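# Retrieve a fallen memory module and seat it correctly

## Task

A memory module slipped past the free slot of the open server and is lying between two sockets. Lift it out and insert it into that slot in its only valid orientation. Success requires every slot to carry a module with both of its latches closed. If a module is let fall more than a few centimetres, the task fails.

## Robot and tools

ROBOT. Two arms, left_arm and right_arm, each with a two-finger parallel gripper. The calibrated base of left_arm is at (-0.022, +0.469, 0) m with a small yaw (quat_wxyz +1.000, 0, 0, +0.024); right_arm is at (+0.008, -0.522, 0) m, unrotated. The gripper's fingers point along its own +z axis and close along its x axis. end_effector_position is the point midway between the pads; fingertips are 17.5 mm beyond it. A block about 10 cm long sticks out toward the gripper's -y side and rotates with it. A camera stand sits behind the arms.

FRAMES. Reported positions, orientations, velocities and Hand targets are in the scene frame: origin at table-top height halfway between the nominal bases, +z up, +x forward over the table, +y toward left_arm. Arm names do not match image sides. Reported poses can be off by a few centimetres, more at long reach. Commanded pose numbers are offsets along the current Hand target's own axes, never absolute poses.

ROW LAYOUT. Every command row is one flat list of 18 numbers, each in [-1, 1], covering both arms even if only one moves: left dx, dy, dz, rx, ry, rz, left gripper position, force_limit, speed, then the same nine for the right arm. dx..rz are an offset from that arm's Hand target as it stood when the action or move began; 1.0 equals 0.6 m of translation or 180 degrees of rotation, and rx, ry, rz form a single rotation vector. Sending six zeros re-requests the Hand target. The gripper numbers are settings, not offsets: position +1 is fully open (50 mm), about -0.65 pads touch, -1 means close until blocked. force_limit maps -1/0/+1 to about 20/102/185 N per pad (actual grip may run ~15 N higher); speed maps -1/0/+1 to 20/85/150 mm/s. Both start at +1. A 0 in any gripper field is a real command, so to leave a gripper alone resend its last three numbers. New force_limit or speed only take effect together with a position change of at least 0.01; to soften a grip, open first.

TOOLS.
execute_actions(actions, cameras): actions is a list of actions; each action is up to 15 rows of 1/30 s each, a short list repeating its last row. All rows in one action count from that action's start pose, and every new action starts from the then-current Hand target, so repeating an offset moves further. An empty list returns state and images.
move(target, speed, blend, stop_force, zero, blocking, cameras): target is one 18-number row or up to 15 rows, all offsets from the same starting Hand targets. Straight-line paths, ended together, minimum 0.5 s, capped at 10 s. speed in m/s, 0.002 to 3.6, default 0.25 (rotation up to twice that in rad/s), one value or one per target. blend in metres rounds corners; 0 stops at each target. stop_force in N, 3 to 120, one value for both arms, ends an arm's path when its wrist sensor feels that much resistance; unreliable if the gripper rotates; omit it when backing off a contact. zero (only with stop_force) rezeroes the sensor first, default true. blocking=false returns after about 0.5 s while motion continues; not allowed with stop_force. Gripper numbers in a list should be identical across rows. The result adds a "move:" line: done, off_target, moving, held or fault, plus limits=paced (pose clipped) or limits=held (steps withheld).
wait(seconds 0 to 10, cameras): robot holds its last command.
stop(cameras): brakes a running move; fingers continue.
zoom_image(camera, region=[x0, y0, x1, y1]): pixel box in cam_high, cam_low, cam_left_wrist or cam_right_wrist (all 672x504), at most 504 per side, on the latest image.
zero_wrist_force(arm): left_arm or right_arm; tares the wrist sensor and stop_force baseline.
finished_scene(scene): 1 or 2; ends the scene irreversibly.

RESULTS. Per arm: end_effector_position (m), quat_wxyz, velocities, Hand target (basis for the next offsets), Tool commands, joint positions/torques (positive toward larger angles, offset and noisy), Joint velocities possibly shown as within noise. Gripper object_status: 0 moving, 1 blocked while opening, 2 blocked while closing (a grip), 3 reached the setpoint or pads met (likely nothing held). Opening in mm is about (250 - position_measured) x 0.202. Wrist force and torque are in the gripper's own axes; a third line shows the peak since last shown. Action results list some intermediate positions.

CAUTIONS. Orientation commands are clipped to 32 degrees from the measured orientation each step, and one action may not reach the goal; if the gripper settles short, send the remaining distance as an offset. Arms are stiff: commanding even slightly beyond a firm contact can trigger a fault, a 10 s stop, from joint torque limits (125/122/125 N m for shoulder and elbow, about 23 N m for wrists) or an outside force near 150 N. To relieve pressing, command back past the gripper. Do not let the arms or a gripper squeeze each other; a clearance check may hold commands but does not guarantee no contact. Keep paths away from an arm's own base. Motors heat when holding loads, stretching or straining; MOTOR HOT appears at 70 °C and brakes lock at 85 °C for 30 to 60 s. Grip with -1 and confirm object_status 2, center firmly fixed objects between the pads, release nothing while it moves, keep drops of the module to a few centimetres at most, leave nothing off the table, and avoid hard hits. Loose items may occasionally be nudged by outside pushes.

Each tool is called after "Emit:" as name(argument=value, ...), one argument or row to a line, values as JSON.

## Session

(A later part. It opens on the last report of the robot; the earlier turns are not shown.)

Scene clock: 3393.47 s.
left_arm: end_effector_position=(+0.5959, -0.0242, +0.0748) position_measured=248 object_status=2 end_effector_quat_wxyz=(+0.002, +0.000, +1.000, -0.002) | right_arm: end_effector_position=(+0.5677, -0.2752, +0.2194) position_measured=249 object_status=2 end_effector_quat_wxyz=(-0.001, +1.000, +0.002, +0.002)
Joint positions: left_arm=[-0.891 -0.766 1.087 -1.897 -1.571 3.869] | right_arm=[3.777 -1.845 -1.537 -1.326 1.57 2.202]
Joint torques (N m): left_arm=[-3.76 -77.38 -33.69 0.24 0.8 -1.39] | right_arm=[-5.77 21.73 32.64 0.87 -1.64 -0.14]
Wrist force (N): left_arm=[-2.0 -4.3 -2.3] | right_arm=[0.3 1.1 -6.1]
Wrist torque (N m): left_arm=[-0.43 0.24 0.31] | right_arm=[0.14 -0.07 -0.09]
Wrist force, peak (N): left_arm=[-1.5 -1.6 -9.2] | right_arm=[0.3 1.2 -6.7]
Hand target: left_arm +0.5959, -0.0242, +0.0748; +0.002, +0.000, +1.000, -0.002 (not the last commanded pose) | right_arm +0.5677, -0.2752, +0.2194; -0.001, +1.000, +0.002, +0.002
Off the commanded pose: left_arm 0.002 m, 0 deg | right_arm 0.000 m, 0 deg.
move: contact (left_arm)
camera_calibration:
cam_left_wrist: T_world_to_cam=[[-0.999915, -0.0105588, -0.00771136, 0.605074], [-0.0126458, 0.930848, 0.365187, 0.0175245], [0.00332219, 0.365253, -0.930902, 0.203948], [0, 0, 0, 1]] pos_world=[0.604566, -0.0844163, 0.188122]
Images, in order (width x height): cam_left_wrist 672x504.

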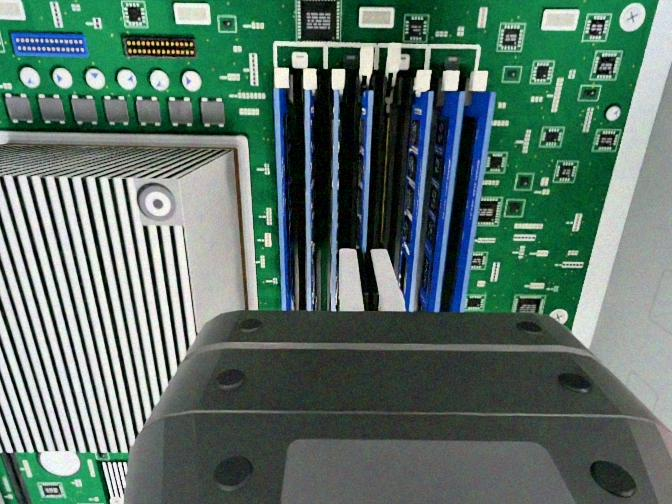

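Emit:
move(
  target=[0.0,0,-0.0022,0,0,0,-1,-0.5,-0.8, 0,0,0,0,0,0,-1,-0.5,-0.8],
  speed=0.01,
)

Emit:
move(
  target=[0.0,0,0,0,0,0,-0.518,-0.5,-0.8, 0,0,0,0,0,0,-1,-0.5,-0.8],
  speed=0.01,
  cameras=["cam_left_wrist"],
)

Emit:
zoom_image(
  camera="cam_left_wrist",
  region=[300, 50, 440, 270],
)

Scene clock: 3406.30 s.
left_arm: end_effector_position=(+0.5959, -0.0242, +0.0761) position_measured=248 object_status=2 end_effector_quat_wxyz=(+0.002, +0.000, +1.000, -0.002) | right_arm: end_effector_position=(+0.5677, -0.2752, +0.2194) position_measured=249 object_status=2 end_effector_quat_wxyz=(-0.001, +1.000, +0.002, +0.002)
Joint positions: left_arm=[-0.891 -0.767 1.086 -1.894 -1.571 3.869] | right_arm=[3.777 -1.845 -1.537 -1.326 1.57 2.202]
Joint torques (N m): left_arm=[-3.59 -80.96 -35.59 -0.56 0.79 -1.39] | right_arm=[-5.98 21.97 32.1 0.99 -1.62 -0.26]
Wrist force (N): left_arm=[-1.4 -3.7 2.7] | right_arm=[0.2 0.9 -6.2]
Wrist torque (N m): left_arm=[-0.40 0.23 0.27] | right_arm=[0.11 -0.06 -0.09]
Wrist force, peak (N): left_arm=[-2.3 -4.9 2.2] | right_arm=[0.5 1.3 -6.5]
Hand target: left_arm +0.5959, -0.0242, +0.0761; +0.002, +0.000, +1.000, -0.002 | right_arm +0.5677, -0.2752, +0.2194; -0.001, +1.000, +0.002, +0.002
Off the commanded pose: left_arm 0.000 m, 0 deg | right_arm 0.000 m, 0 deg.
move: done

Scene clock: 3406.80 s.
left_arm: end_effector_position=(+0.5959, -0.0242, +0.0761) position_measured=230 object_status=3 end_effector_quat_wxyz=(+0.002, +0.000, +1.000, -0.002) | right_arm: end_effector_position=(+0.5677, -0.2752, +0.2194) position_measured=249 object_status=2 end_effector_quat_wxyz=(-0.001, +1.000, +0.002, +0.002)
Joint positions: left_arm=[-0.891 -0.767 1.086 -1.894 -1.571 3.869] | right_arm=[3.777 -1.845 -1.537 -1.326 1.57 2.202]
Joint torques (N m): left_arm=[-2.67 -78.11 -31.57 -2.98 0.72 -1.34] | right_arm=[-5.66 21.98 32.69 1.04 -1.66 -0.05]
Wrist force (N): left_arm=[-0.3 -2.0 2.2] | right_arm=[0.1 1.0 -6.0]
Wrist torque (N m): left_arm=[-0.43 0.28 0.20] | right_arm=[0.13 -0.04 -0.09]
Wrist force, peak (N): left_arm=[-1.9 -3.7 2.8] | right_arm=[0.5 0.8 -6.4]
Hand target: left_arm +0.5959, -0.0242, +0.0761; +0.002, +0.000, +1.000, -0.002 | right_arm +0.5677, -0.2752, +0.2194; -0.001, +1.000, +0.002, +0.002
Off the commanded pose: left_arm 0.000 m, 0 deg | right_arm 0.000 m, 0 deg.
move: done
camera_calibration:
cam_left_wrist: T_world_to_cam=[[-0.999915, -0.0105588, -0.00771136, 0.605085], [-0.0126458, 0.930848, 0.365187, 0.0170133], [0.00332219, 0.365253, -0.930902, 0.205251], [0, 0, 0, 1]] pos_world=[0.604566, -0.0844163, 0.189522]
Images, in order (width x height): cam_left_wrist 672x504.

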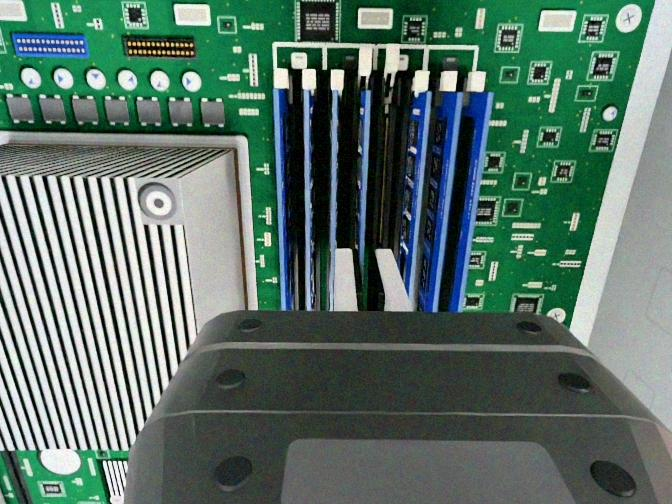

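Scaled by 2.291 from the camera's 672x504 image, which has a finer 960x720 frame.

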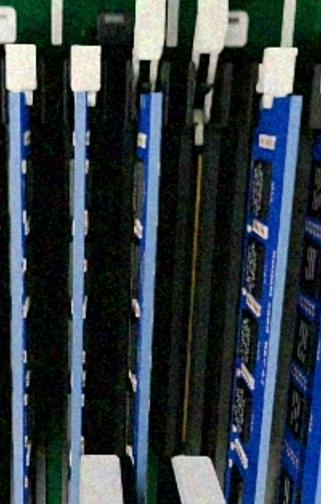

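Emit:
move(
  target=[0.0,0,-0.04,0,0,0,-0.518,-0.5,-0.8, 0,0,0,0,0,0,-1,-0.5,-0.8],
  speed=0.04,
)

Emit:
move(
  target=[0.0,0,-0.06,0,0,0,-0.518,-0.5,-0.8, 0,0,0,0,0,0,-1,-0.5,-0.8],
  speed=0.08,
  cameras=["cam_left_wrist","cam_low","cam_high"],
)

Emit:
zoom_image(
  camera="cam_left_wrist",
  region=[280, 50, 440, 300],
)

Scene clock: 3421.00 s.
left_arm: end_effector_position=(+0.5958, -0.0241, +0.1005) position_measured=230 object_status=3 end_effector_quat_wxyz=(+0.002, +0.000, +1.000, -0.002) end_effector_velocity=(+0.000, -0.001, -0.001) end_effector_angular_velocity=(-0.006, -0.001, +0.000) | right_arm: end_effector_position=(+0.5677, -0.2752, +0.2194) position_measured=249 object_status=2 end_effector_quat_wxyz=(-0.001, +1.000, +0.002, +0.002)
Joint positions: left_arm=[-0.891 -0.786 1.056 -1.846 -1.571 3.869] | right_arm=[3.777 -1.845 -1.537 -1.326 1.57 2.202]
Joint velocities: left_arm=[0 0 0.003 -0.008 -0.003 0] | right_arm=[within noise]
Joint torques (N m): left_arm=[1.67 -48.66 -14.96 -6.5 0.79 0.08] | right_arm=[-6.1 21.8 32.82 1.05 -1.67 -0.03]
Wrist force (N): left_arm=[-1.1 -2.1 2.3] | right_arm=[0.3 0.7 -6.2]
Wrist torque (N m): left_arm=[-0.42 0.23 0.19] | right_arm=[0.07 -0.08 -0.09]
Wrist force, peak (N): left_arm=[-1.2 -2.1 3.7] | right_arm=[0.3 0.9 -6.7]
Hand target: left_arm +0.5958, -0.0241, +0.1001; +0.002, +0.000, +1.000, -0.002 | right_arm +0.5677, -0.2752, +0.2194; -0.001, +1.000, +0.002, +0.002
Off the commanded pose: left_arm 0.000 m, 0 deg | right_arm 0.000 m, 0 deg.
move: done

Scene clock: 3421.80 s.
left_arm: end_effector_position=(+0.5957, -0.0239, +0.1364) position_measured=230 object_status=3 end_effector_quat_wxyz=(+0.002, +0.000, +1.000, -0.002) | right_arm: end_effector_position=(+0.5677, -0.2752, +0.2194) position_measured=249 object_status=2 end_effector_quat_wxyz=(-0.001, +1.000, +0.002, +0.002)
Joint positions: left_arm=[-0.891 -0.81 1.003 -1.77 -1.571 3.869] | right_arm=[3.777 -1.845 -1.537 -1.326 1.57 2.202]
Joint torques (N m): left_arm=[7.03 -45.85 -14.78 -6.27 0.56 1.3] | right_arm=[-5.79 21.76 32.84 1.1 -1.64 0.04]
Wrist force (N): left_arm=[-1.5 -1.9 2.4] | right_arm=[0.6 1.0 -6.2]
Wrist torque (N m): left_arm=[-0.40 0.30 0.19] | right_arm=[0.13 -0.12 -0.09]
Wrist force, peak (N): left_arm=[-1.3 -2.1 4.0] | right_arm=[0.3 1.2 -6.5]
Hand target: left_arm +0.5957, -0.0239, +0.1361; +0.002, +0.000, +1.000, -0.002 | right_arm +0.5677, -0.2752, +0.2194; -0.001, +1.000, +0.002, +0.002
Off the commanded pose: left_arm 0.000 m, 0 deg | right_arm 0.000 m, 0 deg.
move: done
camera_calibration:
cam_left_wrist: T_world_to_cam=[[-0.999913, -0.0105838, -0.00793149, 0.605405], [-0.0127487, 0.930929, 0.364977, -0.00516689], [0.00352081, 0.365046, -0.930983, 0.261158], [0, 0, 0, 1]] pos_world=[0.604367, -0.0841172, 0.249821]
Images, in order (width x height): cam_high 672x504, cam_low 672x504, cam_left_wrist 672x504.

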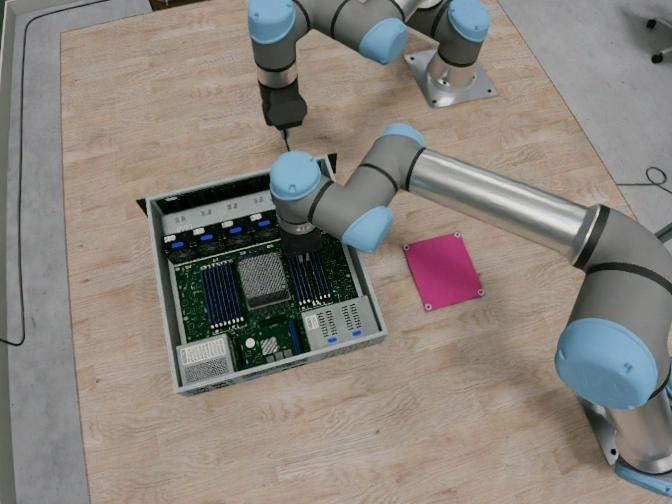

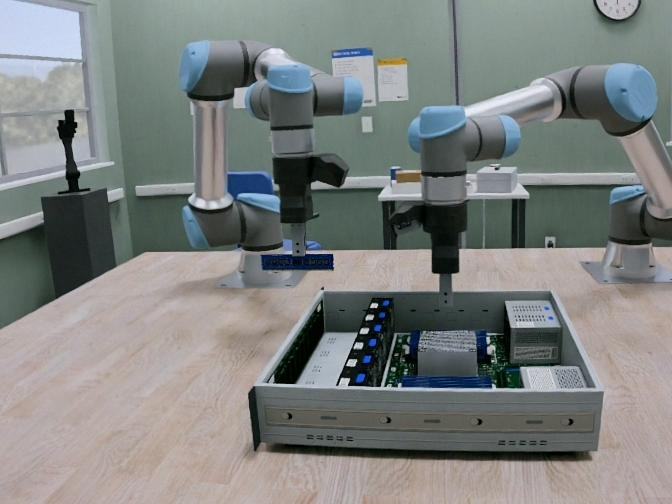

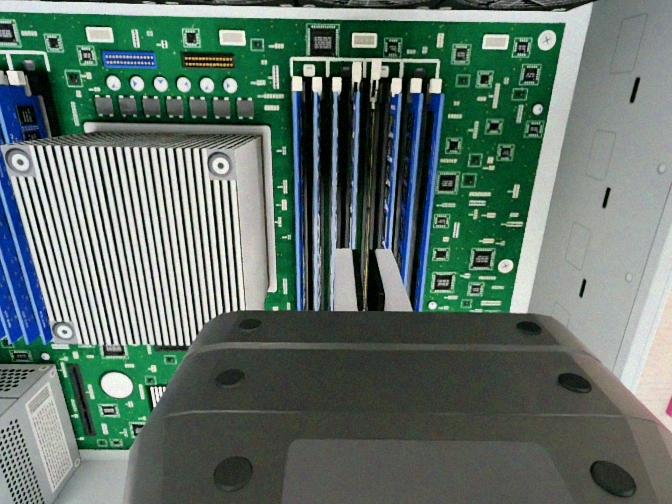

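Scaled by 2.016 from the camera's 672x504 image, which has a finer 960x720 frame.

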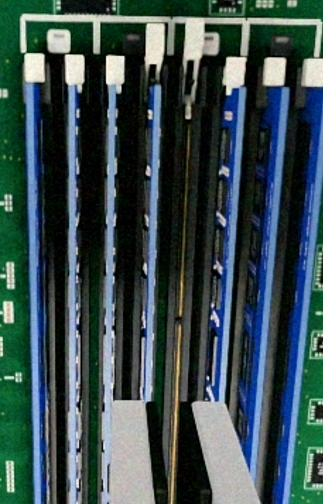

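Emit:
zoom_image(
  camera="cam_left_wrist",
  region=[320, 60, 420, 160],
)

Emit:
zoom_image(
  camera="cam_left_wrist",
  region=[320, 160, 420, 260],
)

Emit:
zoom_image(
  camera="cam_high",
  region=[280, 240, 350, 310],
)

Emit:
zoom_image(
  camera="cam_low",
  region=[400, 320, 500, 370],
)

Scaled by 5.040 from the camera's 672x504 image, which has a finer 960x720 frame.

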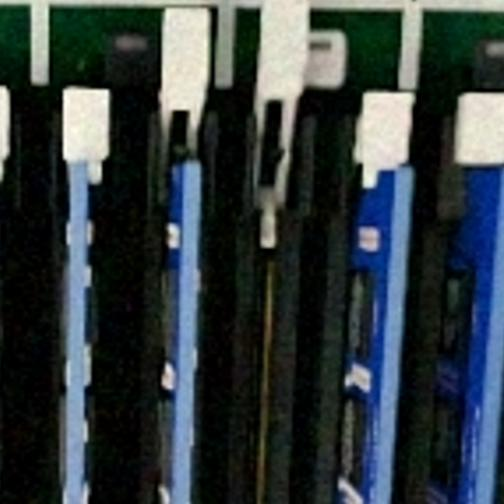

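Scaled by 5.040 from the camera's 672x504 image, which has a finer 960x720 frame.

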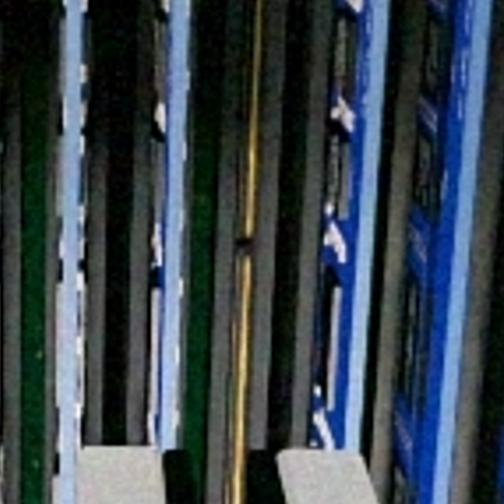

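Scaled by 7.200 from the camera's 672x504 image, which has a finer 960x720 frame.

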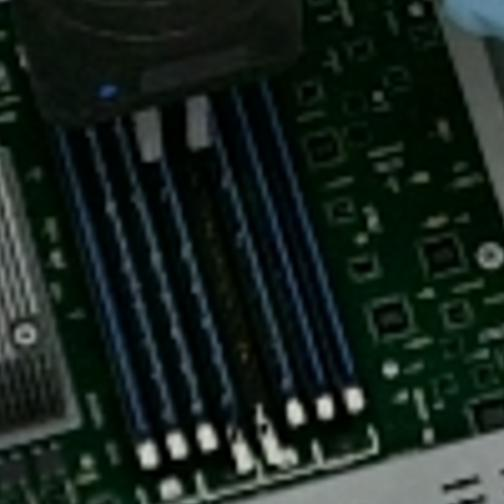

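Scaled by 5.040 from the camera's 672x504 image, which has a finer 960x720 frame.

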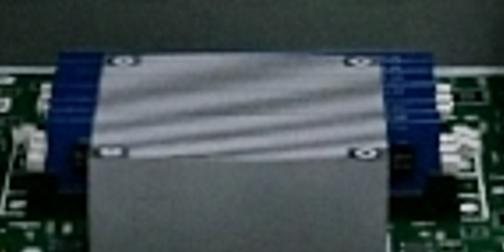

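Emit:
move(
  target=[
    [0.0008,0.0067,0,0,0,0,-1,-0.5,0, 0,0,0,0,0,0,-1,-0.5,-0.8],
    [0.0008,0.0067,0.088,0,0,0,-1,-0.5,0, 0,0,0,0,0,0,-1,-0.5,-0.8],
  ],
  speed=0.08,
  cameras=["cam_left_wrist"],
)

Emit:
zoom_image(
  camera="cam_left_wrist",
  region=[300, 170, 420, 290],
)

Scene clock: 3455.43 s.
left_arm: end_effector_position=(+0.5953, -0.0201, +0.0830) position_measured=252 object_status=3 end_effector_quat_wxyz=(+0.001, +0.000, +1.000, -0.002) | right_arm: end_effector_position=(+0.5677, -0.2752, +0.2194) position_measured=249 object_status=2 end_effector_quat_wxyz=(-0.001, +1.000, +0.002, +0.002)
Joint positions: left_arm=[-0.888 -0.78 1.091 -1.886 -1.571 3.872] | right_arm=[3.777 -1.845 -1.537 -1.326 1.57 2.202]
Joint torques (N m): left_arm=[-3.46 -81.94 -37.87 -0.31 -0.63 -1.25] | right_arm=[-6.13 21.87 32.84 1.09 -1.7 0.11]
Wrist force (N): left_arm=[-1.5 -2.3 2.3] | right_arm=[0.3 1.1 -6.3]
Wrist torque (N m): left_arm=[-0.46 0.30 0.19] | right_arm=[0.14 -0.08 -0.09]
Wrist force, peak (N): left_arm=[-1.3 -1.7 4.0] | right_arm=[0.6 1.2 -6.6]
Hand target: left_arm +0.5954, -0.0201, +0.0833; +0.002, +0.000, +1.000, -0.002 | right_arm +0.5677, -0.2752, +0.2194; -0.001, +1.000, +0.002, +0.002
Off the commanded pose: left_arm 0.000 m, 0 deg | right_arm 0.000 m, 0 deg.
move: done
camera_calibration:
cam_left_wrist: T_world_to_cam=[[-0.999917, -0.0105688, -0.00739869, 0.604619], [-0.0125419, 0.930733, 0.365485, 0.0105754], [0.00302346, 0.365548, -0.930788, 0.210267], [0, 0, 0, 1]] pos_world=[0.604065, -0.0803152, 0.196322]
Images, in order (width x height): cam_left_wrist 672x504.

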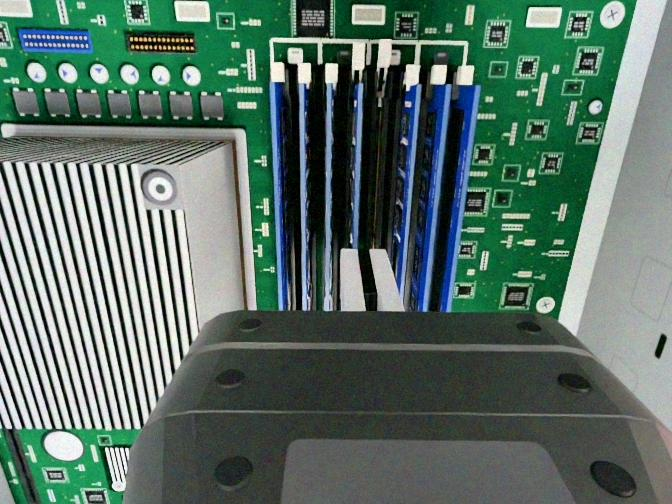

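Scaled by 4.200 from the camera's 672x504 image, which has a finer 960x720 frame.

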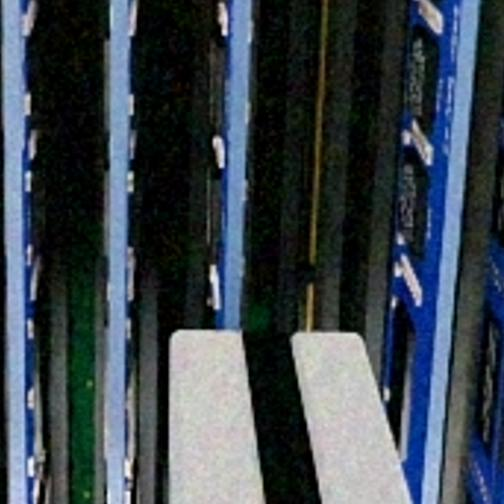

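Emit:
move(
  target=[-0.0047,0,0,0,0,0,-1,-0.5,0, 0,0,0,0,0,0,-1,-0.5,-0.8],
  speed=0.03,
  cameras=["cam_left_wrist"],
)

Emit:
zoom_image(
  camera="cam_left_wrist",
  region=[300, 170, 420, 290],
)

Scene clock: 3462.97 s.
left_arm: end_effector_position=(+0.5983, -0.0201, +0.0833) position_measured=252 object_status=3 end_effector_quat_wxyz=(+0.002, +0.000, +1.000, -0.002) | right_arm: end_effector_position=(+0.5677, -0.2752, +0.2194) position_measured=249 object_status=2 end_effector_quat_wxyz=(-0.001, +1.000, +0.002, +0.002)
Joint positions: left_arm=[-0.885 -0.775 1.08 -1.881 -1.571 3.875] | right_arm=[3.777 -1.845 -1.537 -1.326 1.57 2.202]
Joint torques (N m): left_arm=[3.41 -53.79 -24.48 -1.2 0.49 0.44] | right_arm=[-5.99 21.47 32.52 1.21 -1.69 0.13]
Wrist force (N): left_arm=[-1.5 -1.7 2.2] | right_arm=[0.5 0.8 -6.3]
Wrist torque (N m): left_arm=[-0.37 0.30 0.18] | right_arm=[0.09 -0.12 -0.09]
Wrist force, peak (N): left_arm=[-1.7 -2.1 2.6] | right_arm=[0.5 0.9 -6.5]
Hand target: left_arm +0.5982, -0.0201, +0.0833; +0.002, +0.000, +1.000, -0.002 | right_arm +0.5677, -0.2752, +0.2194; -0.001, +1.000, +0.002, +0.002
Off the commanded pose: left_arm 0.000 m, 0 deg | right_arm 0.000 m, 0 deg.
move: done
camera_calibration:
cam_left_wrist: T_world_to_cam=[[-0.999915, -0.0105588, -0.00771136, 0.607583], [-0.0126458, 0.930848, 0.365187, 0.0105978], [0.00332219, 0.365253, -0.930902, 0.210448], [0, 0, 0, 1]] pos_world=[0.606966, -0.0803163, 0.196722]
Images, in order (width x height): cam_left_wrist 672x504.

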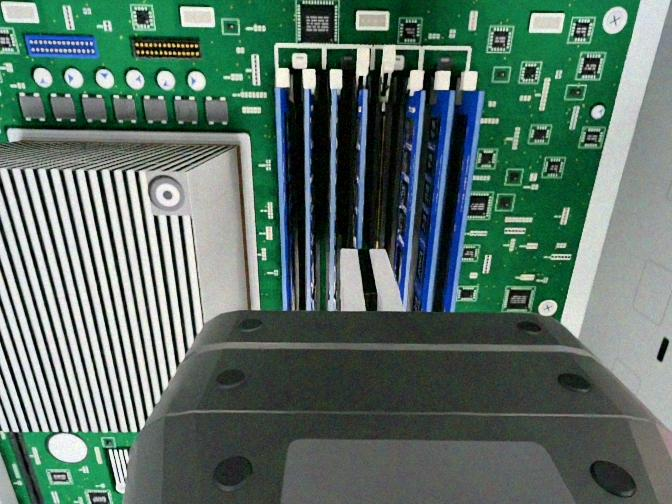

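Scaled by 4.200 from the camera's 672x504 image, which has a finer 960x720 frame.

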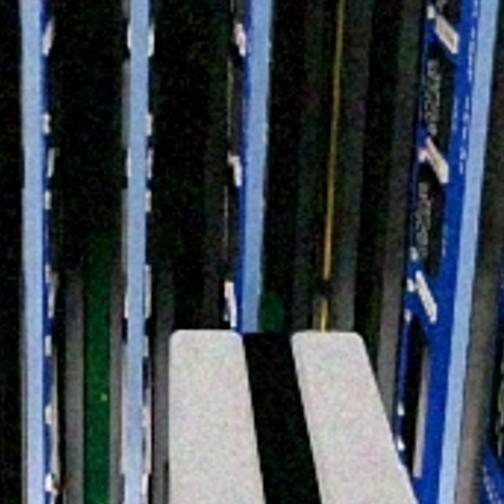

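Emit:
move(
  target=[0,0,0.03,0,0,0,-1,-0.5,0, 0,0,0,0,0,0,-1,-0.5,-0.8],
  speed=0.015,
  stop_force=70,
)

Emit:
move(
  target=[0,0,-0.05,0,0,0,-1,-0.5,0, 0,0,0,0,0,0,-1,-0.5,-0.8],
  speed=0.06,
  cameras=["cam_left_wrist"],
)

Emit:
zoom_image(
  camera="cam_left_wrist",
  region=[300, 40, 420, 160],
)

Scene clock: 3472.37 s.
left_arm: end_effector_position=(+0.5983, -0.0202, +0.0734) position_measured=252 object_status=3 end_effector_quat_wxyz=(+0.002, +0.000, +1.000, -0.002) | right_arm: end_effector_position=(+0.5677, -0.2752, +0.2194) position_measured=249 object_status=2 end_effector_quat_wxyz=(-0.001, +1.000, +0.002, +0.002)
Joint positions: left_arm=[-0.885 -0.767 1.092 -1.902 -1.571 3.875] | right_arm=[3.777 -1.845 -1.537 -1.326 1.57 2.202]
Joint torques (N m): left_arm=[-3.38 -18.94 -5.29 1.95 2.39 -1.24] | right_arm=[-6.16 21.95 32.75 1.12 -1.72 0.21]
Wrist force (N): left_arm=[12.3 9.0 -62.3] | right_arm=[0.3 1.1 -5.9]
Wrist torque (N m): left_arm=[-0.18 0.47 0.19] | right_arm=[0.14 -0.07 -0.09]
Wrist force, peak (N): left_arm=[15.7 19.9 -71.8] | right_arm=[-0.1 0.8 -6.6]
Hand target: left_arm +0.5983, -0.0202, +0.0734; +0.002, +0.000, +1.000, -0.002 (not the last commanded pose) | right_arm +0.5677, -0.2752, +0.2194; -0.001, +1.000, +0.002, +0.002
Off the commanded pose: left_arm 0.008 m, 0 deg | right_arm 0.000 m, 0 deg.
move: contact (left_arm)

Scene clock: 3473.20 s.
left_arm: end_effector_position=(+0.5982, -0.0201, +0.1038) position_measured=252 object_status=3 end_effector_quat_wxyz=(+0.002, +0.000, +1.000, -0.003) | right_arm: end_effector_position=(+0.5677, -0.2752, +0.2194) position_measured=249 object_status=2 end_effector_quat_wxyz=(-0.001, +1.000, +0.002, +0.002)
Joint positions: left_arm=[-0.885 -0.791 1.055 -1.841 -1.571 3.875] | right_arm=[3.777 -1.845 -1.537 -1.326 1.57 2.202]
Joint torques (N m): left_arm=[1.84 -46.03 -14.55 -6.43 -1.39 -0.01] | right_arm=[-5.5 21.75 33.05 1.21 -1.58 0.32]
Wrist force (N): left_arm=[-1.5 -1.4 3.3] | right_arm=[0.5 0.8 -6.1]
Wrist torque (N m): left_arm=[-0.31 0.29 0.19] | right_arm=[0.09 -0.12 -0.10]
Wrist force, peak (N): left_arm=[12.0 8.7 -62.7] | right_arm=[0.5 1.2 -6.5]
Hand target: left_arm +0.5982, -0.0201, +0.1034; +0.002, +0.000, +1.000, -0.002 | right_arm +0.5677, -0.2752, +0.2194; -0.001, +1.000, +0.002, +0.002
Off the commanded pose: left_arm 0.000 m, 0 deg | right_arm 0.000 m, 0 deg.
move: done
camera_calibration:
cam_left_wrist: T_world_to_cam=[[-0.99991, -0.0105744, -0.00824313, 0.607755], [-0.0128521, 0.931079, 0.364591, 0.00338574], [0.00381967, 0.364664, -0.931131, 0.229233], [0, 0, 0, 1]] pos_world=[0.606868, -0.0803187, 0.217221]
Images, in order (width x height): cam_left_wrist 672x504.

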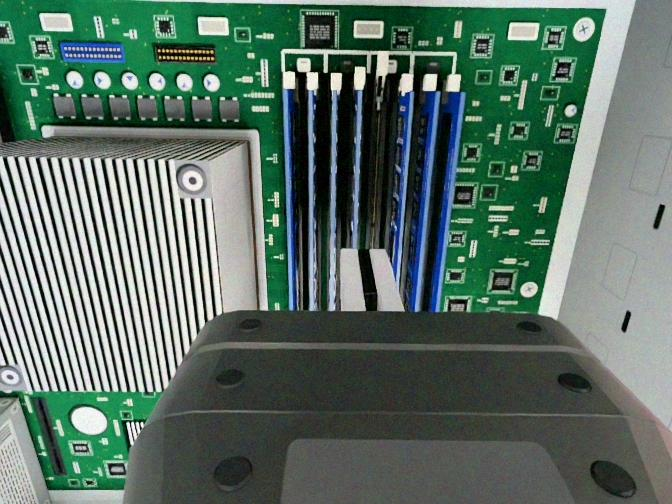

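Scaled by 4.200 from the camera's 672x504 image, which has a finer 960x720 frame.

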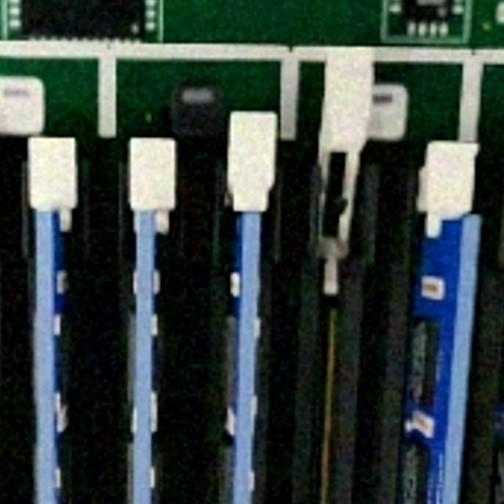

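Emit:
move(
  target=[
    [0,-0.0767,0,0,0,0,-1,-0.5,0, 0,0,0,0,0,0,-1,-0.5,-0.8],
    [0,-0.0767,0.034,0,0,0,-1,-0.5,0, 0,0,0,0,0,0,-1,-0.5,-0.8],
  ],
  speed=0.06,
  cameras=["cam_left_wrist","cam_high"],
)

Emit:
zoom_image(
  camera="cam_left_wrist",
  region=[300, 170, 420, 290],
)

Scene clock: 3489.10 s.
left_arm: end_effector_position=(+0.5982, -0.0661, +0.0829) position_measured=252 object_status=3 end_effector_quat_wxyz=(+0.002, +0.000, +1.000, -0.002) | right_arm: end_effector_position=(+0.5677, -0.2752, +0.2194) position_measured=249 object_status=2 end_effector_quat_wxyz=(-0.001, +1.000, +0.002, +0.002)
Joint positions: left_arm=[-0.923 -0.695 0.935 -1.816 -1.571 3.837] | right_arm=[3.777 -1.845 -1.537 -1.326 1.57 2.202]
Joint torques (N m): left_arm=[7.32 -85.92 -38.35 -0.4 -0.47 1.14] | right_arm=[-5.84 21.79 32.65 1.19 -1.69 0.35]
Wrist force (N): left_arm=[-1.2 -1.4 3.0] | right_arm=[0.4 0.9 -6.1]
Wrist torque (N m): left_arm=[-0.32 0.25 0.18] | right_arm=[0.11 -0.09 -0.10]
Wrist force, peak (N): left_arm=[-3.8 1.4 2.8] | right_arm=[0.6 1.1 -6.5]
Hand target: left_arm +0.5983, -0.0662, +0.0833; +0.002, +0.000, +1.000, -0.002 | right_arm +0.5677, -0.2752, +0.2194; -0.001, +1.000, +0.002, +0.002
Off the commanded pose: left_arm 0.000 m, 0 deg | right_arm 0.000 m, 0 deg.
move: done
camera_calibration:
cam_left_wrist: T_world_to_cam=[[-0.999915, -0.0105588, -0.00771136, 0.606994], [-0.0126458, 0.930848, 0.365187, 0.0535981], [0.00332219, 0.365253, -0.930902, 0.226784], [0, 0, 0, 1]] pos_world=[0.606866, -0.126316, 0.196222]
Images, in order (width x height): cam_high 672x504, cam_left_wrist 672x504.

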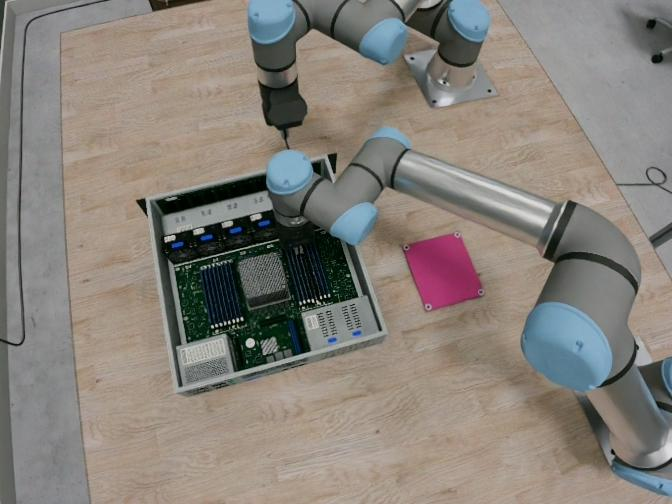

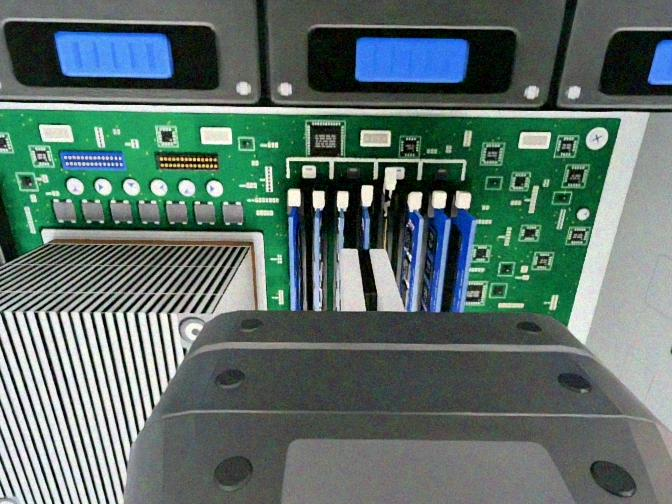

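Scaled by 4.200 from the camera's 672x504 image, which has a finer 960x720 frame.

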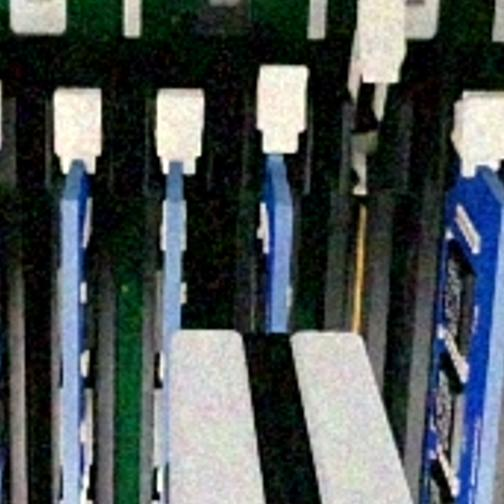

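Emit:
move(
  target=[0.0018,0,0,0,0,0,-1,-0.5,0, 0,0,0,0,0,0,-1,-0.5,-0.8],
  speed=0.03,
)

Emit:
move(
  target=[0,0,0.03,0,0,0,-1,-0.5,0, 0,0,0,0,0,0,-1,-0.5,-0.8],
  speed=0.015,
  stop_force=60,
)

Emit:
move(
  target=[0,0,-0.025,0,0,0,-1,-0.5,0, 0,0,0,0,0,0,-1,-0.5,-0.8],
  speed=0.06,
  cameras=["cam_left_wrist"],
)

Emit:
zoom_image(
  camera="cam_left_wrist",
  region=[300, 150, 420, 270],
)

Scene clock: 3503.50 s.
left_arm: end_effector_position=(+0.5972, -0.0662, +0.0833) position_measured=252 object_status=3 end_effector_quat_wxyz=(+0.002, +0.000, +1.000, -0.002) | right_arm: end_effector_position=(+0.5677, -0.2752, +0.2194) position_measured=249 object_status=2 end_effector_quat_wxyz=(-0.001, +1.000, +0.002, +0.002)
Joint positions: left_arm=[-0.924 -0.698 0.939 -1.818 -1.571 3.836] | right_arm=[3.777 -1.845 -1.537 -1.326 1.57 2.202]
Joint torques (N m): left_arm=[-2.78 -81.74 -19.82 -5.92 -1.13 -1.24] | right_arm=[-5.91 21.82 32.23 1.27 -1.62 0.37]
Wrist force (N): left_arm=[-1.5 -1.7 3.3] | right_arm=[0.5 1.3 -6.6]
Wrist torque (N m): left_arm=[-0.36 0.28 0.17] | right_arm=[0.17 -0.10 -0.10]
Wrist force, peak (N): left_arm=[-1.5 -1.9 3.4] | right_arm=[0.5 1.3 -6.6]
Hand target: left_arm +0.5972, -0.0662, +0.0832; +0.002, +0.000, +1.000, -0.002 | right_arm +0.5677, -0.2752, +0.2194; -0.001, +1.000, +0.002, +0.002
Off the commanded pose: left_arm 0.000 m, 0 deg | right_arm 0.000 m, 0 deg.
move: done

Scene clock: 3504.93 s.
left_arm: end_effector_position=(+0.5973, -0.0663, +0.0746) position_measured=252 object_status=3 end_effector_quat_wxyz=(+0.002, +0.000, +1.000, -0.003) | right_arm: end_effector_position=(+0.5677, -0.2752, +0.2194) position_measured=249 object_status=2 end_effector_quat_wxyz=(-0.001, +1.000, +0.002, +0.002)
Joint positions: left_arm=[-0.924 -0.691 0.95 -1.836 -1.571 3.836] | right_arm=[3.777 -1.845 -1.537 -1.326 1.57 2.202]
Joint torques (N m): left_arm=[-2.64 -22.06 -9.72 2.11 -0.92 -0.34] | right_arm=[-5.78 21.95 32.14 1.31 -1.69 0.49]
Wrist force (N): left_arm=[6.3 7.8 -52.6] | right_arm=[0.6 0.9 -6.0]
Wrist torque (N m): left_arm=[-0.29 0.36 0.19] | right_arm=[0.11 -0.12 -0.09]
Wrist force, peak (N): left_arm=[12.3 16.4 -63.2] | right_arm=[0.4 1.2 -6.5]
Hand target: left_arm +0.5973, -0.0664, +0.0746; +0.002, +0.000, +1.000, -0.003 (not the last commanded pose) | right_arm +0.5677, -0.2752, +0.2194; -0.001, +1.000, +0.002, +0.002
Off the commanded pose: left_arm 0.009 m, 0 deg | right_arm 0.000 m, 0 deg.
move: contact (left_arm)

Scene clock: 3505.67 s.
left_arm: end_effector_position=(+0.5973, -0.0663, +0.0899) position_measured=252 object_status=3 end_effector_quat_wxyz=(+0.002, +0.000, +1.000, -0.003) end_effector_velocity=(+0.001, -0.001, +0.000) end_effector_angular_velocity=(-0.004, -0.004, +0.000) | right_arm: end_effector_position=(+0.5677, -0.2752, +0.2194) position_measured=249 object_status=2 end_effector_quat_wxyz=(-0.001, +1.000, +0.002, +0.002)
Joint positions: left_arm=[-0.924 -0.702 0.931 -1.806 -1.571 3.836] | right_arm=[3.777 -1.845 -1.537 -1.326 1.57 2.202]
Joint velocities: left_arm=[0 0 0.002 -0.007 0 0] | right_arm=[within noise]
Joint torques (N m): left_arm=[-1.31 -64.47 -15.72 -6.32 -0.87 0.02] | right_arm=[-5.47 21.62 32.52 1.28 -1.63 0.57]
Wrist force (N): left_arm=[-1.4 -2.2 3.2] | right_arm=[0.2 0.9 -5.9]
Wrist torque (N m): left_arm=[-0.44 0.28 0.17] | right_arm=[0.12 -0.07 -0.10]
Wrist force, peak (N): left_arm=[6.4 7.7 -52.6] | right_arm=[0.4 1.1 -6.5]
Hand target: left_arm +0.5973, -0.0663, +0.0896; +0.002, +0.000, +1.000, -0.003 | right_arm +0.5677, -0.2752, +0.2194; -0.001, +1.000, +0.002, +0.002
Off the commanded pose: left_arm 0.000 m, 0 deg | right_arm 0.000 m, 0 deg.
move: done
camera_calibration:
cam_left_wrist: T_world_to_cam=[[-0.999908, -0.0105661, -0.00855512, 0.606217], [-0.0129564, 0.931229, 0.364205, 0.0515255], [0.00411855, 0.364282, -0.931279, 0.232906], [0, 0, 0, 1]] pos_world=[0.605869, -0.12642, 0.203321]
Images, in order (width x height): cam_left_wrist 672x504.

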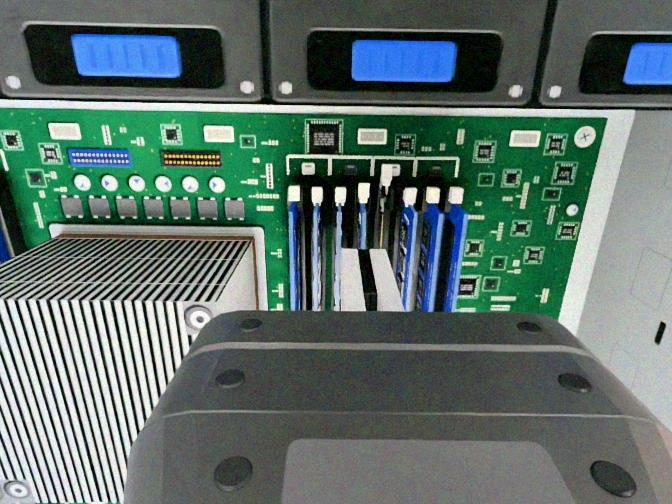

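Scaled by 4.200 from the camera's 672x504 image, which has a finer 960x720 frame.

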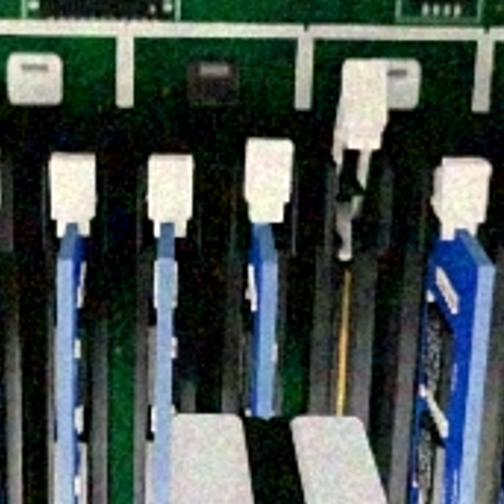

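Emit:
move(
  target=[
    [0,0,-0.133,0,0,0,-1,-0.5,0, 0,0,0,0,0,0,-1,-0.5,-0.8],
    [0.0013,0.08,-0.133,0,0,-0.5,-1,-0.5,0, 0,0,0,0,0,0,-1,-0.5,-0.8],
    [0.0013,0.1667,-0.133,0,0,-1.0,-1,-0.5,0, 0,0,0,0,0,0,-1,-0.5,-0.8],
  ],
  speed=[0.15,0.5,0.5],
  blend=[0.02,0.02,0],
  cameras=["cam_left_wrist"],
)

Emit:
zoom_image(
  camera="cam_left_wrist",
  region=[300, 120, 420, 260],
)

Scene clock: 3529.83 s.
left_arm: end_effector_position=(+0.5962, +0.0342, +0.1690) position_measured=252 object_status=3 end_effector_quat_wxyz=(+0.003, +1.000, +0.000, +0.002) end_effector_velocity=(+0.000, +0.000, +0.000) end_effector_angular_velocity=(+0.001, +0.001, +0.004) | right_arm: end_effector_position=(+0.5677, -0.2752, +0.2194) position_measured=249 object_status=2 end_effector_quat_wxyz=(-0.001, +1.000, +0.002, +0.002)
Joint positions: left_arm=[-0.838 -0.92 1.108 -1.766 -1.572 0.78] | right_arm=[3.777 -1.845 -1.537 -1.326 1.57 2.202]
Joint velocities: left_arm=[0 0 -0.001 0.002 0 -0.005] | right_arm=[within noise]
Joint torques (N m): left_arm=[-3.65 -47.14 -38.7 -1.61 -0.03 -1.19] | right_arm=[-5.62 21.77 33.15 1.32 -1.76 0.65]
Wrist force (N): left_arm=[-1.4 -2.6 2.8] | right_arm=[0.2 0.9 -6.1]
Wrist torque (N m): left_arm=[-0.49 0.31 0.19] | right_arm=[0.10 -0.06 -0.09]
Wrist force, peak (N): left_arm=[-1.6 -2.1 6.3] | right_arm=[0.2 1.2 -6.6]
Hand target: left_arm +0.5961, +0.0342, +0.1688; +0.003, +1.000, +0.000, +0.002 | right_arm +0.5677, -0.2752, +0.2194; -0.001, +1.000, +0.002, +0.002
Off the commanded pose: left_arm 0.000 m, 0 deg | right_arm 0.000 m, 0 deg.
move: done
camera_calibration:
cam_left_wrist: T_world_to_cam=[[0.999945, 0.0104885, -0.000628939, -0.587453], [0.00996099, -0.927195, 0.374446, -0.0226765], [0.00334424, -0.374431, -0.927249, 0.294965], [0, 0, 0, 1]] pos_world=[0.58666, 0.09558, 0.281627]
Images, in order (width x height): cam_left_wrist 672x504.

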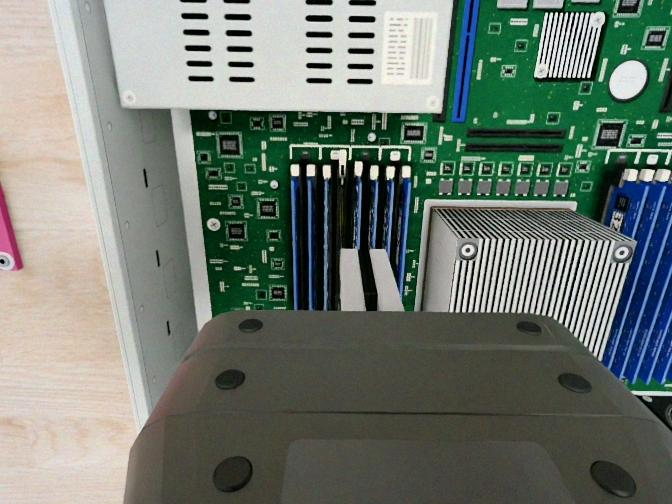

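Scaled by 3.600 from the camera's 672x504 image, which has a finer 960x720 frame.

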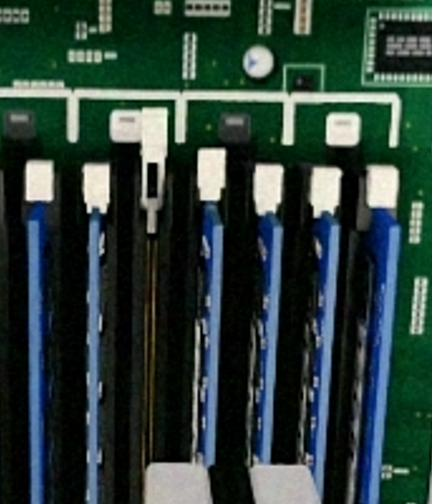

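Emit:
move(
  target=[0,0,0.142,0,0,0,-1,-0.5,0, 0,0,0,0,0,0,-1,-0.5,-0.8],
  speed=0.1,
  cameras=["cam_left_wrist"],
)

Emit:
zoom_image(
  camera="cam_left_wrist",
  region=[300, 170, 420, 310],
)

Scene clock: 3538.27 s.
left_arm: end_effector_position=(+0.5964, +0.0338, +0.0834) position_measured=252 object_status=3 end_effector_quat_wxyz=(+0.003, +1.000, +0.000, +0.002) | right_arm: end_effector_position=(+0.5677, -0.2752, +0.2194) position_measured=249 object_status=2 end_effector_quat_wxyz=(-0.001, +1.000, +0.002, +0.002)
Joint positions: left_arm=[-0.838 -0.858 1.229 -1.948 -1.572 0.78] | right_arm=[3.777 -1.845 -1.537 -1.326 1.57 2.202]
Joint torques (N m): left_arm=[-3.72 -78.13 -36.58 -1.11 0.22 -1.17] | right_arm=[-5.71 21.5 32.65 1.38 -1.71 0.7]
Wrist force (N): left_arm=[-1.7 -2.7 2.6] | right_arm=[0.5 1.0 -6.2]
Wrist torque (N m): left_arm=[-0.53 0.34 0.17] | right_arm=[0.12 -0.11 -0.10]
Wrist force, peak (N): left_arm=[-1.6 -2.6 4.8] | right_arm=[0.2 1.0 -6.6]
Hand target: left_arm +0.5965, +0.0337, +0.0836; +0.003, +1.000, +0.000, +0.002 | right_arm +0.5677, -0.2752, +0.2194; -0.001, +1.000, +0.002, +0.002
Off the commanded pose: left_arm 0.000 m, 0 deg | right_arm 0.000 m, 0 deg.
move: done
camera_calibration:
cam_left_wrist: T_world_to_cam=[[0.999944, 0.0104941, -0.00116402, -0.587695], [0.0101675, -0.927327, 0.374114, 0.00882957], [0.00284658, -0.374105, -0.927382, 0.215784], [0, 0, 0, 1]] pos_world=[0.586958, 0.0950813, 0.196127]
Images, in order (width x height): cam_left_wrist 672x504.

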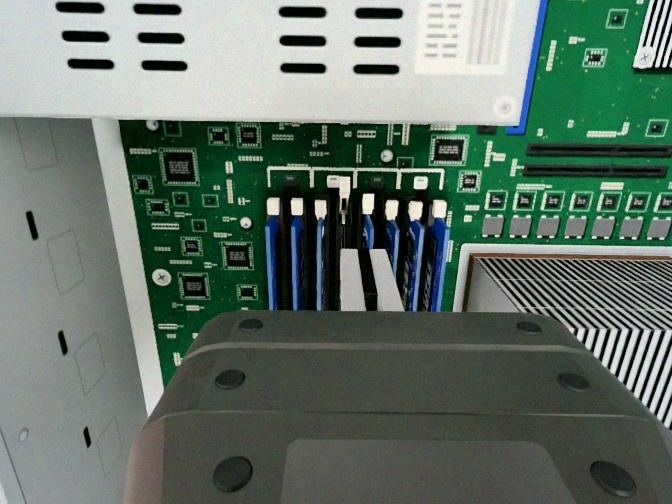

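Scaled by 3.600 from the camera's 672x504 image, which has a finer 960x720 frame.

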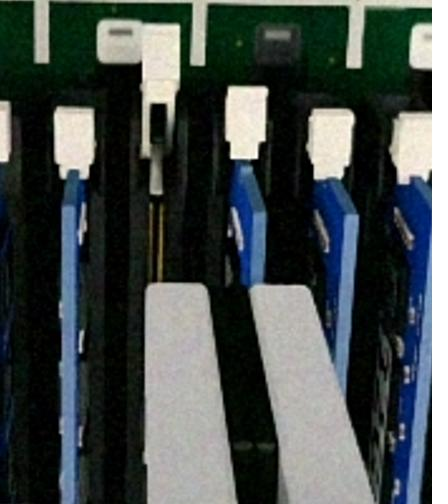

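Emit:
move(
  target=[0.0042,0,0,0,0,0,-1,-0.5,0, 0,0,0,0,0,0,-1,-0.5,-0.8],
  speed=0.03,
)

Emit:
move(
  target=[0,0,0.03,0,0,0,-1,-0.5,0, 0,0,0,0,0,0,-1,-0.5,-0.8],
  speed=0.015,
  stop_force=60,
)

Emit:
move(
  target=[0,0,-0.025,0,0,0,-1,-0.5,0, 0,0,0,0,0,0,-1,-0.5,-0.8],
  speed=0.06,
  cameras=["cam_left_wrist"],
)

Emit:
zoom_image(
  camera="cam_left_wrist",
  region=[300, 150, 420, 290],
)

Scene clock: 3551.20 s.
left_arm: end_effector_position=(+0.5990, +0.0337, +0.0837) position_measured=252 object_status=3 end_effector_quat_wxyz=(+0.003, +1.000, +0.000, +0.002) | right_arm: end_effector_position=(+0.5677, -0.2752, +0.2194) position_measured=249 object_status=2 end_effector_quat_wxyz=(-0.001, +1.000, +0.002, +0.002)
Joint positions: left_arm=[-0.836 -0.854 1.22 -1.944 -1.572 0.783] | right_arm=[3.777 -1.845 -1.537 -1.326 1.57 2.202]
Joint torques (N m): left_arm=[4.97 -49.68 -25.33 -1.02 0.34 0.57] | right_arm=[-5.41 21.91 32.66 1.35 -1.63 0.75]
Wrist force (N): left_arm=[-1.4 -2.3 3.1] | right_arm=[0.3 0.9 -6.0]
Wrist torque (N m): left_arm=[-0.46 0.29 0.17] | right_arm=[0.12 -0.08 -0.10]
Wrist force, peak (N): left_arm=[-1.7 -2.8 3.0] | right_arm=[0.5 1.0 -6.6]
Hand target: left_arm +0.5990, +0.0337, +0.0836; +0.003, +1.000, +0.000, +0.002 | right_arm +0.5677, -0.2752, +0.2194; -0.001, +1.000, +0.002, +0.002
Off the commanded pose: left_arm 0.000 m, 0 deg | right_arm 0.000 m, 0 deg.
move: done

Scene clock: 3552.70 s.
left_arm: end_effector_position=(+0.5991, +0.0336, +0.0736) position_measured=252 object_status=3 end_effector_quat_wxyz=(+0.003, +1.000, +0.000, +0.002) | right_arm: end_effector_position=(+0.5677, -0.2752, +0.2194) position_measured=249 object_status=2 end_effector_quat_wxyz=(-0.001, +1.000, +0.002, +0.002)
Joint positions: left_arm=[-0.836 -0.844 1.232 -1.965 -1.572 0.783] | right_arm=[3.777 -1.845 -1.537 -1.326 1.57 2.202]
Joint torques (N m): left_arm=[-1.09 -17.97 -6.56 2 2.6 -1.17] | right_arm=[-5.82 21.93 33 1.46 -1.72 0.89]
Wrist force (N): left_arm=[-15.5 -11.9 -59.6] | right_arm=[0.3 0.7 -6.2]
Wrist torque (N m): left_arm=[-0.75 0.15 0.19] | right_arm=[0.09 -0.09 -0.10]
Wrist force, peak (N): left_arm=[-21.4 -19.5 -68.8] | right_arm=[0.4 0.7 -6.7]
Hand target: left_arm +0.5991, +0.0336, +0.0737; +0.003, +1.000, +0.000, +0.002 (not the last commanded pose) | right_arm +0.5677, -0.2752, +0.2194; -0.001, +1.000, +0.002, +0.002
Off the commanded pose: left_arm 0.008 m, 0 deg | right_arm 0.000 m, 0 deg.
move: contact (left_arm)

Scene clock: 3553.43 s.
left_arm: end_effector_position=(+0.5991, +0.0336, +0.0890) position_measured=252 object_status=3 end_effector_quat_wxyz=(+0.003, +1.000, +0.000, +0.002) end_effector_velocity=(+0.001, -0.001, +0.000) end_effector_angular_velocity=(-0.003, -0.004, +0.000) | right_arm: end_effector_position=(+0.5677, -0.2752, +0.2194) position_measured=249 object_status=2 end_effector_quat_wxyz=(-0.001, +1.000, +0.002, +0.002)
Joint positions: left_arm=[-0.836 -0.858 1.215 -1.935 -1.572 0.783] | right_arm=[3.777 -1.845 -1.537 -1.326 1.57 2.202]
Joint velocities: left_arm=[0 0 0.001 -0.006 0 -0.001] | right_arm=[within noise]
Joint torques (N m): left_arm=[4.6 -52.18 -15.3 -6.21 -1.4 -0.34] | right_arm=[-5.47 21.96 32.33 1.48 -1.75 0.81]
Wrist force (N): left_arm=[-0.7 -3.1 2.9] | right_arm=[0.6 0.9 -6.2]
Wrist torque (N m): left_arm=[-0.58 0.18 0.17] | right_arm=[0.11 -0.12 -0.10]
Wrist force, peak (N): left_arm=[-14.8 -11.8 -59.8] | right_arm=[0.2 1.2 -6.3]
Hand target: left_arm +0.5991, +0.0337, +0.0887; +0.003, +1.000, +0.000, +0.002 | right_arm +0.5677, -0.2752, +0.2194; -0.001, +1.000, +0.002, +0.002
Off the commanded pose: left_arm 0.000 m, 0 deg | right_arm 0.000 m, 0 deg.
move: done
camera_calibration:
cam_left_wrist: T_world_to_cam=[[0.999944, 0.0105403, -0.000225575, -0.590484], [0.00985605, -0.927007, 0.374915, 0.00664141], [0.00374261, -0.374896, -0.927059, 0.220321], [0, 0, 0, 1]] pos_world=[0.589562, 0.0949782, 0.201628]
Images, in order (width x height): cam_left_wrist 672x504.

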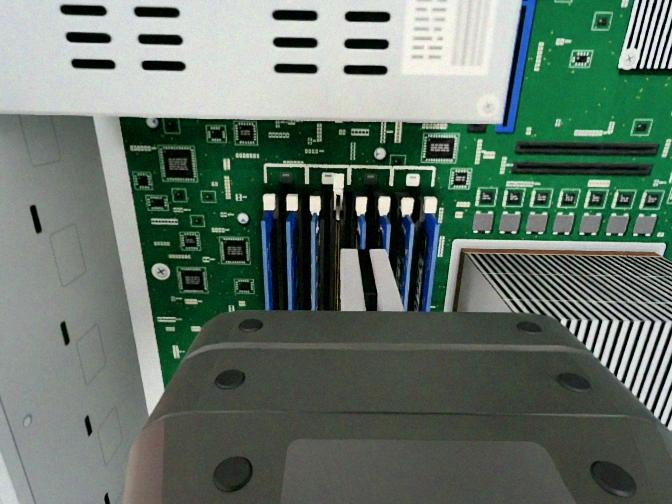

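Scaled by 3.600 from the camera's 672x504 image, which has a finer 960x720 frame.

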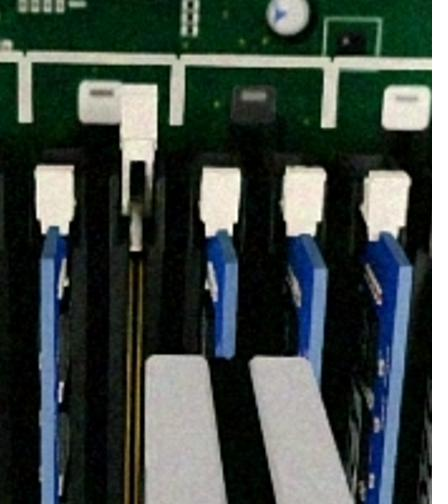

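Emit:
move(
  target=[
    [0,0,-0.16,0,0,0,-1,-0.5,0, 0,0,0,0,0,0,-1,-0.5,-0.8],
    [0.0133,-0.269,-0.3333,0,0,0,-1,-0.5,0, 0,0,0,0,0,0,-1,-0.5,-0.8],
    [0.0133,-0.269,-0.3333,0,0,0,-1,-0.5,0, 0.0403,-0.4422,0.06,0,0,0,-1,-0.5,-0.8],
    [0.0133,-0.269,-0.3333,0,0,0,-1,-0.5,0, 0.0403,-0.4422,0.1657,0,0,0,-1,-0.5,-0.8],
  ],
  speed=[0.2,0.2,0.12,0.08],
  blend=[0.03,0,0.01,0],
  cameras=["cam_right_wrist","cam_low"],
)

Emit:
zoom_image(
  camera="cam_right_wrist",
  region=[290, 40, 450, 270],
)

Scene clock: 3571.23 s.
left_arm: end_effector_position=(+0.6061, +0.1962, +0.2877) position_measured=252 object_status=3 end_effector_quat_wxyz=(+0.003, +1.000, +0.000, +0.002) | right_arm: end_effector_position=(+0.5911, -0.0097, +0.1203) position_measured=249 object_status=2 end_effector_quat_wxyz=(-0.001, +1.000, +0.002, +0.002)
Joint positions: left_arm=[-0.653 -1.138 1.143 -1.583 -1.573 0.965] | right_arm=[4.036 -2.304 -1.093 -1.312 1.569 2.461]
Joint torques (N m): left_arm=[7.78 -35.01 -14.77 -0.44 0.92 1.09] | right_arm=[-5.26 68.87 33.47 0.54 1.56 -1.04]
Wrist force (N): left_arm=[-0.6 -3.7 2.7] | right_arm=[0.2 1.3 -6.2]
Wrist torque (N m): left_arm=[-0.68 0.19 0.06] | right_arm=[0.17 -0.06 -0.22]
Wrist force, peak (N): left_arm=[3.5 -14.0 1.6] | right_arm=[0.6 3.5 -6.8]
Hand target: left_arm +0.6061, +0.1962, +0.2877; +0.003, +1.000, +0.000, +0.002 | right_arm +0.5911, -0.0096, +0.1205; -0.001, +1.000, +0.002, +0.002
Off the commanded pose: left_arm 0.000 m, 0 deg | right_arm 0.000 m, 0 deg.
move: done
camera_calibration:
cam_right_wrist: T_world_to_cam=[[0.999982, -0.000408594, -0.00593767, -0.578339], [0.001662, -0.938784, 0.344503, -0.037366], [-0.00571495, -0.344507, -0.938766, 0.247907], [0, 0, 0, 1]] pos_world=[0.579807, 0.0500908, 0.242165]
Images, in order (width x height): cam_low 672x504, cam_right_wrist 672x504.

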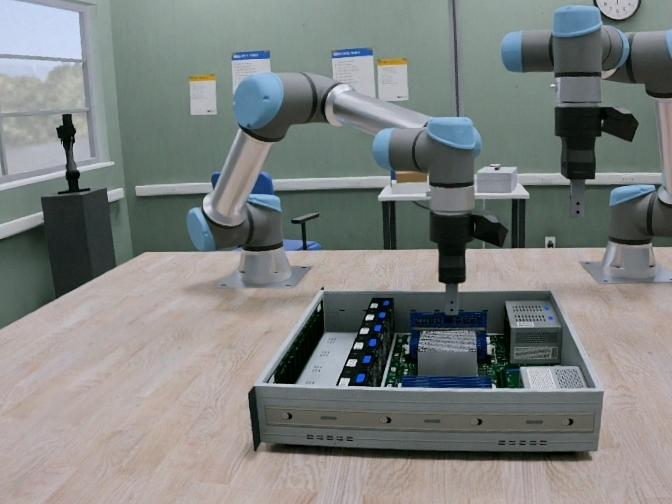

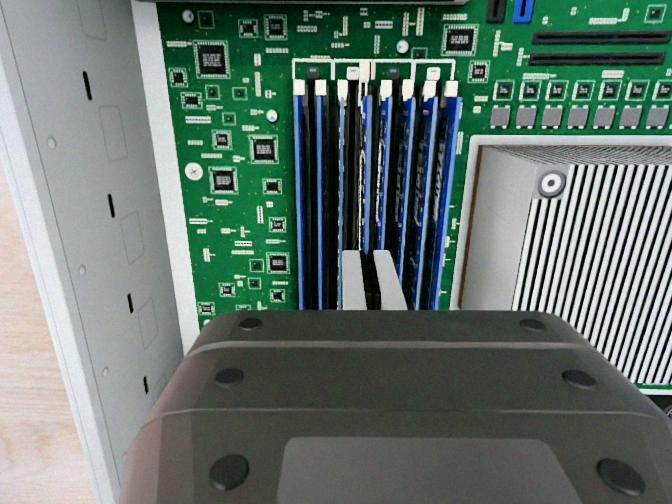

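Scaled by 2.191 from the camera's 672x504 image, which has a finer 960x720 frame.

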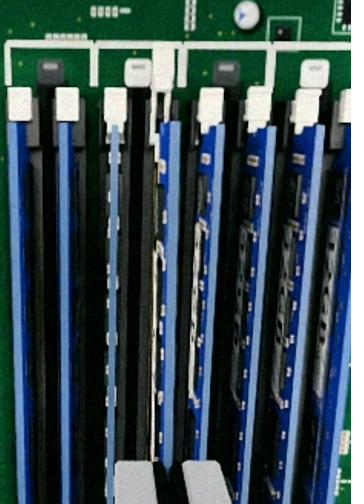

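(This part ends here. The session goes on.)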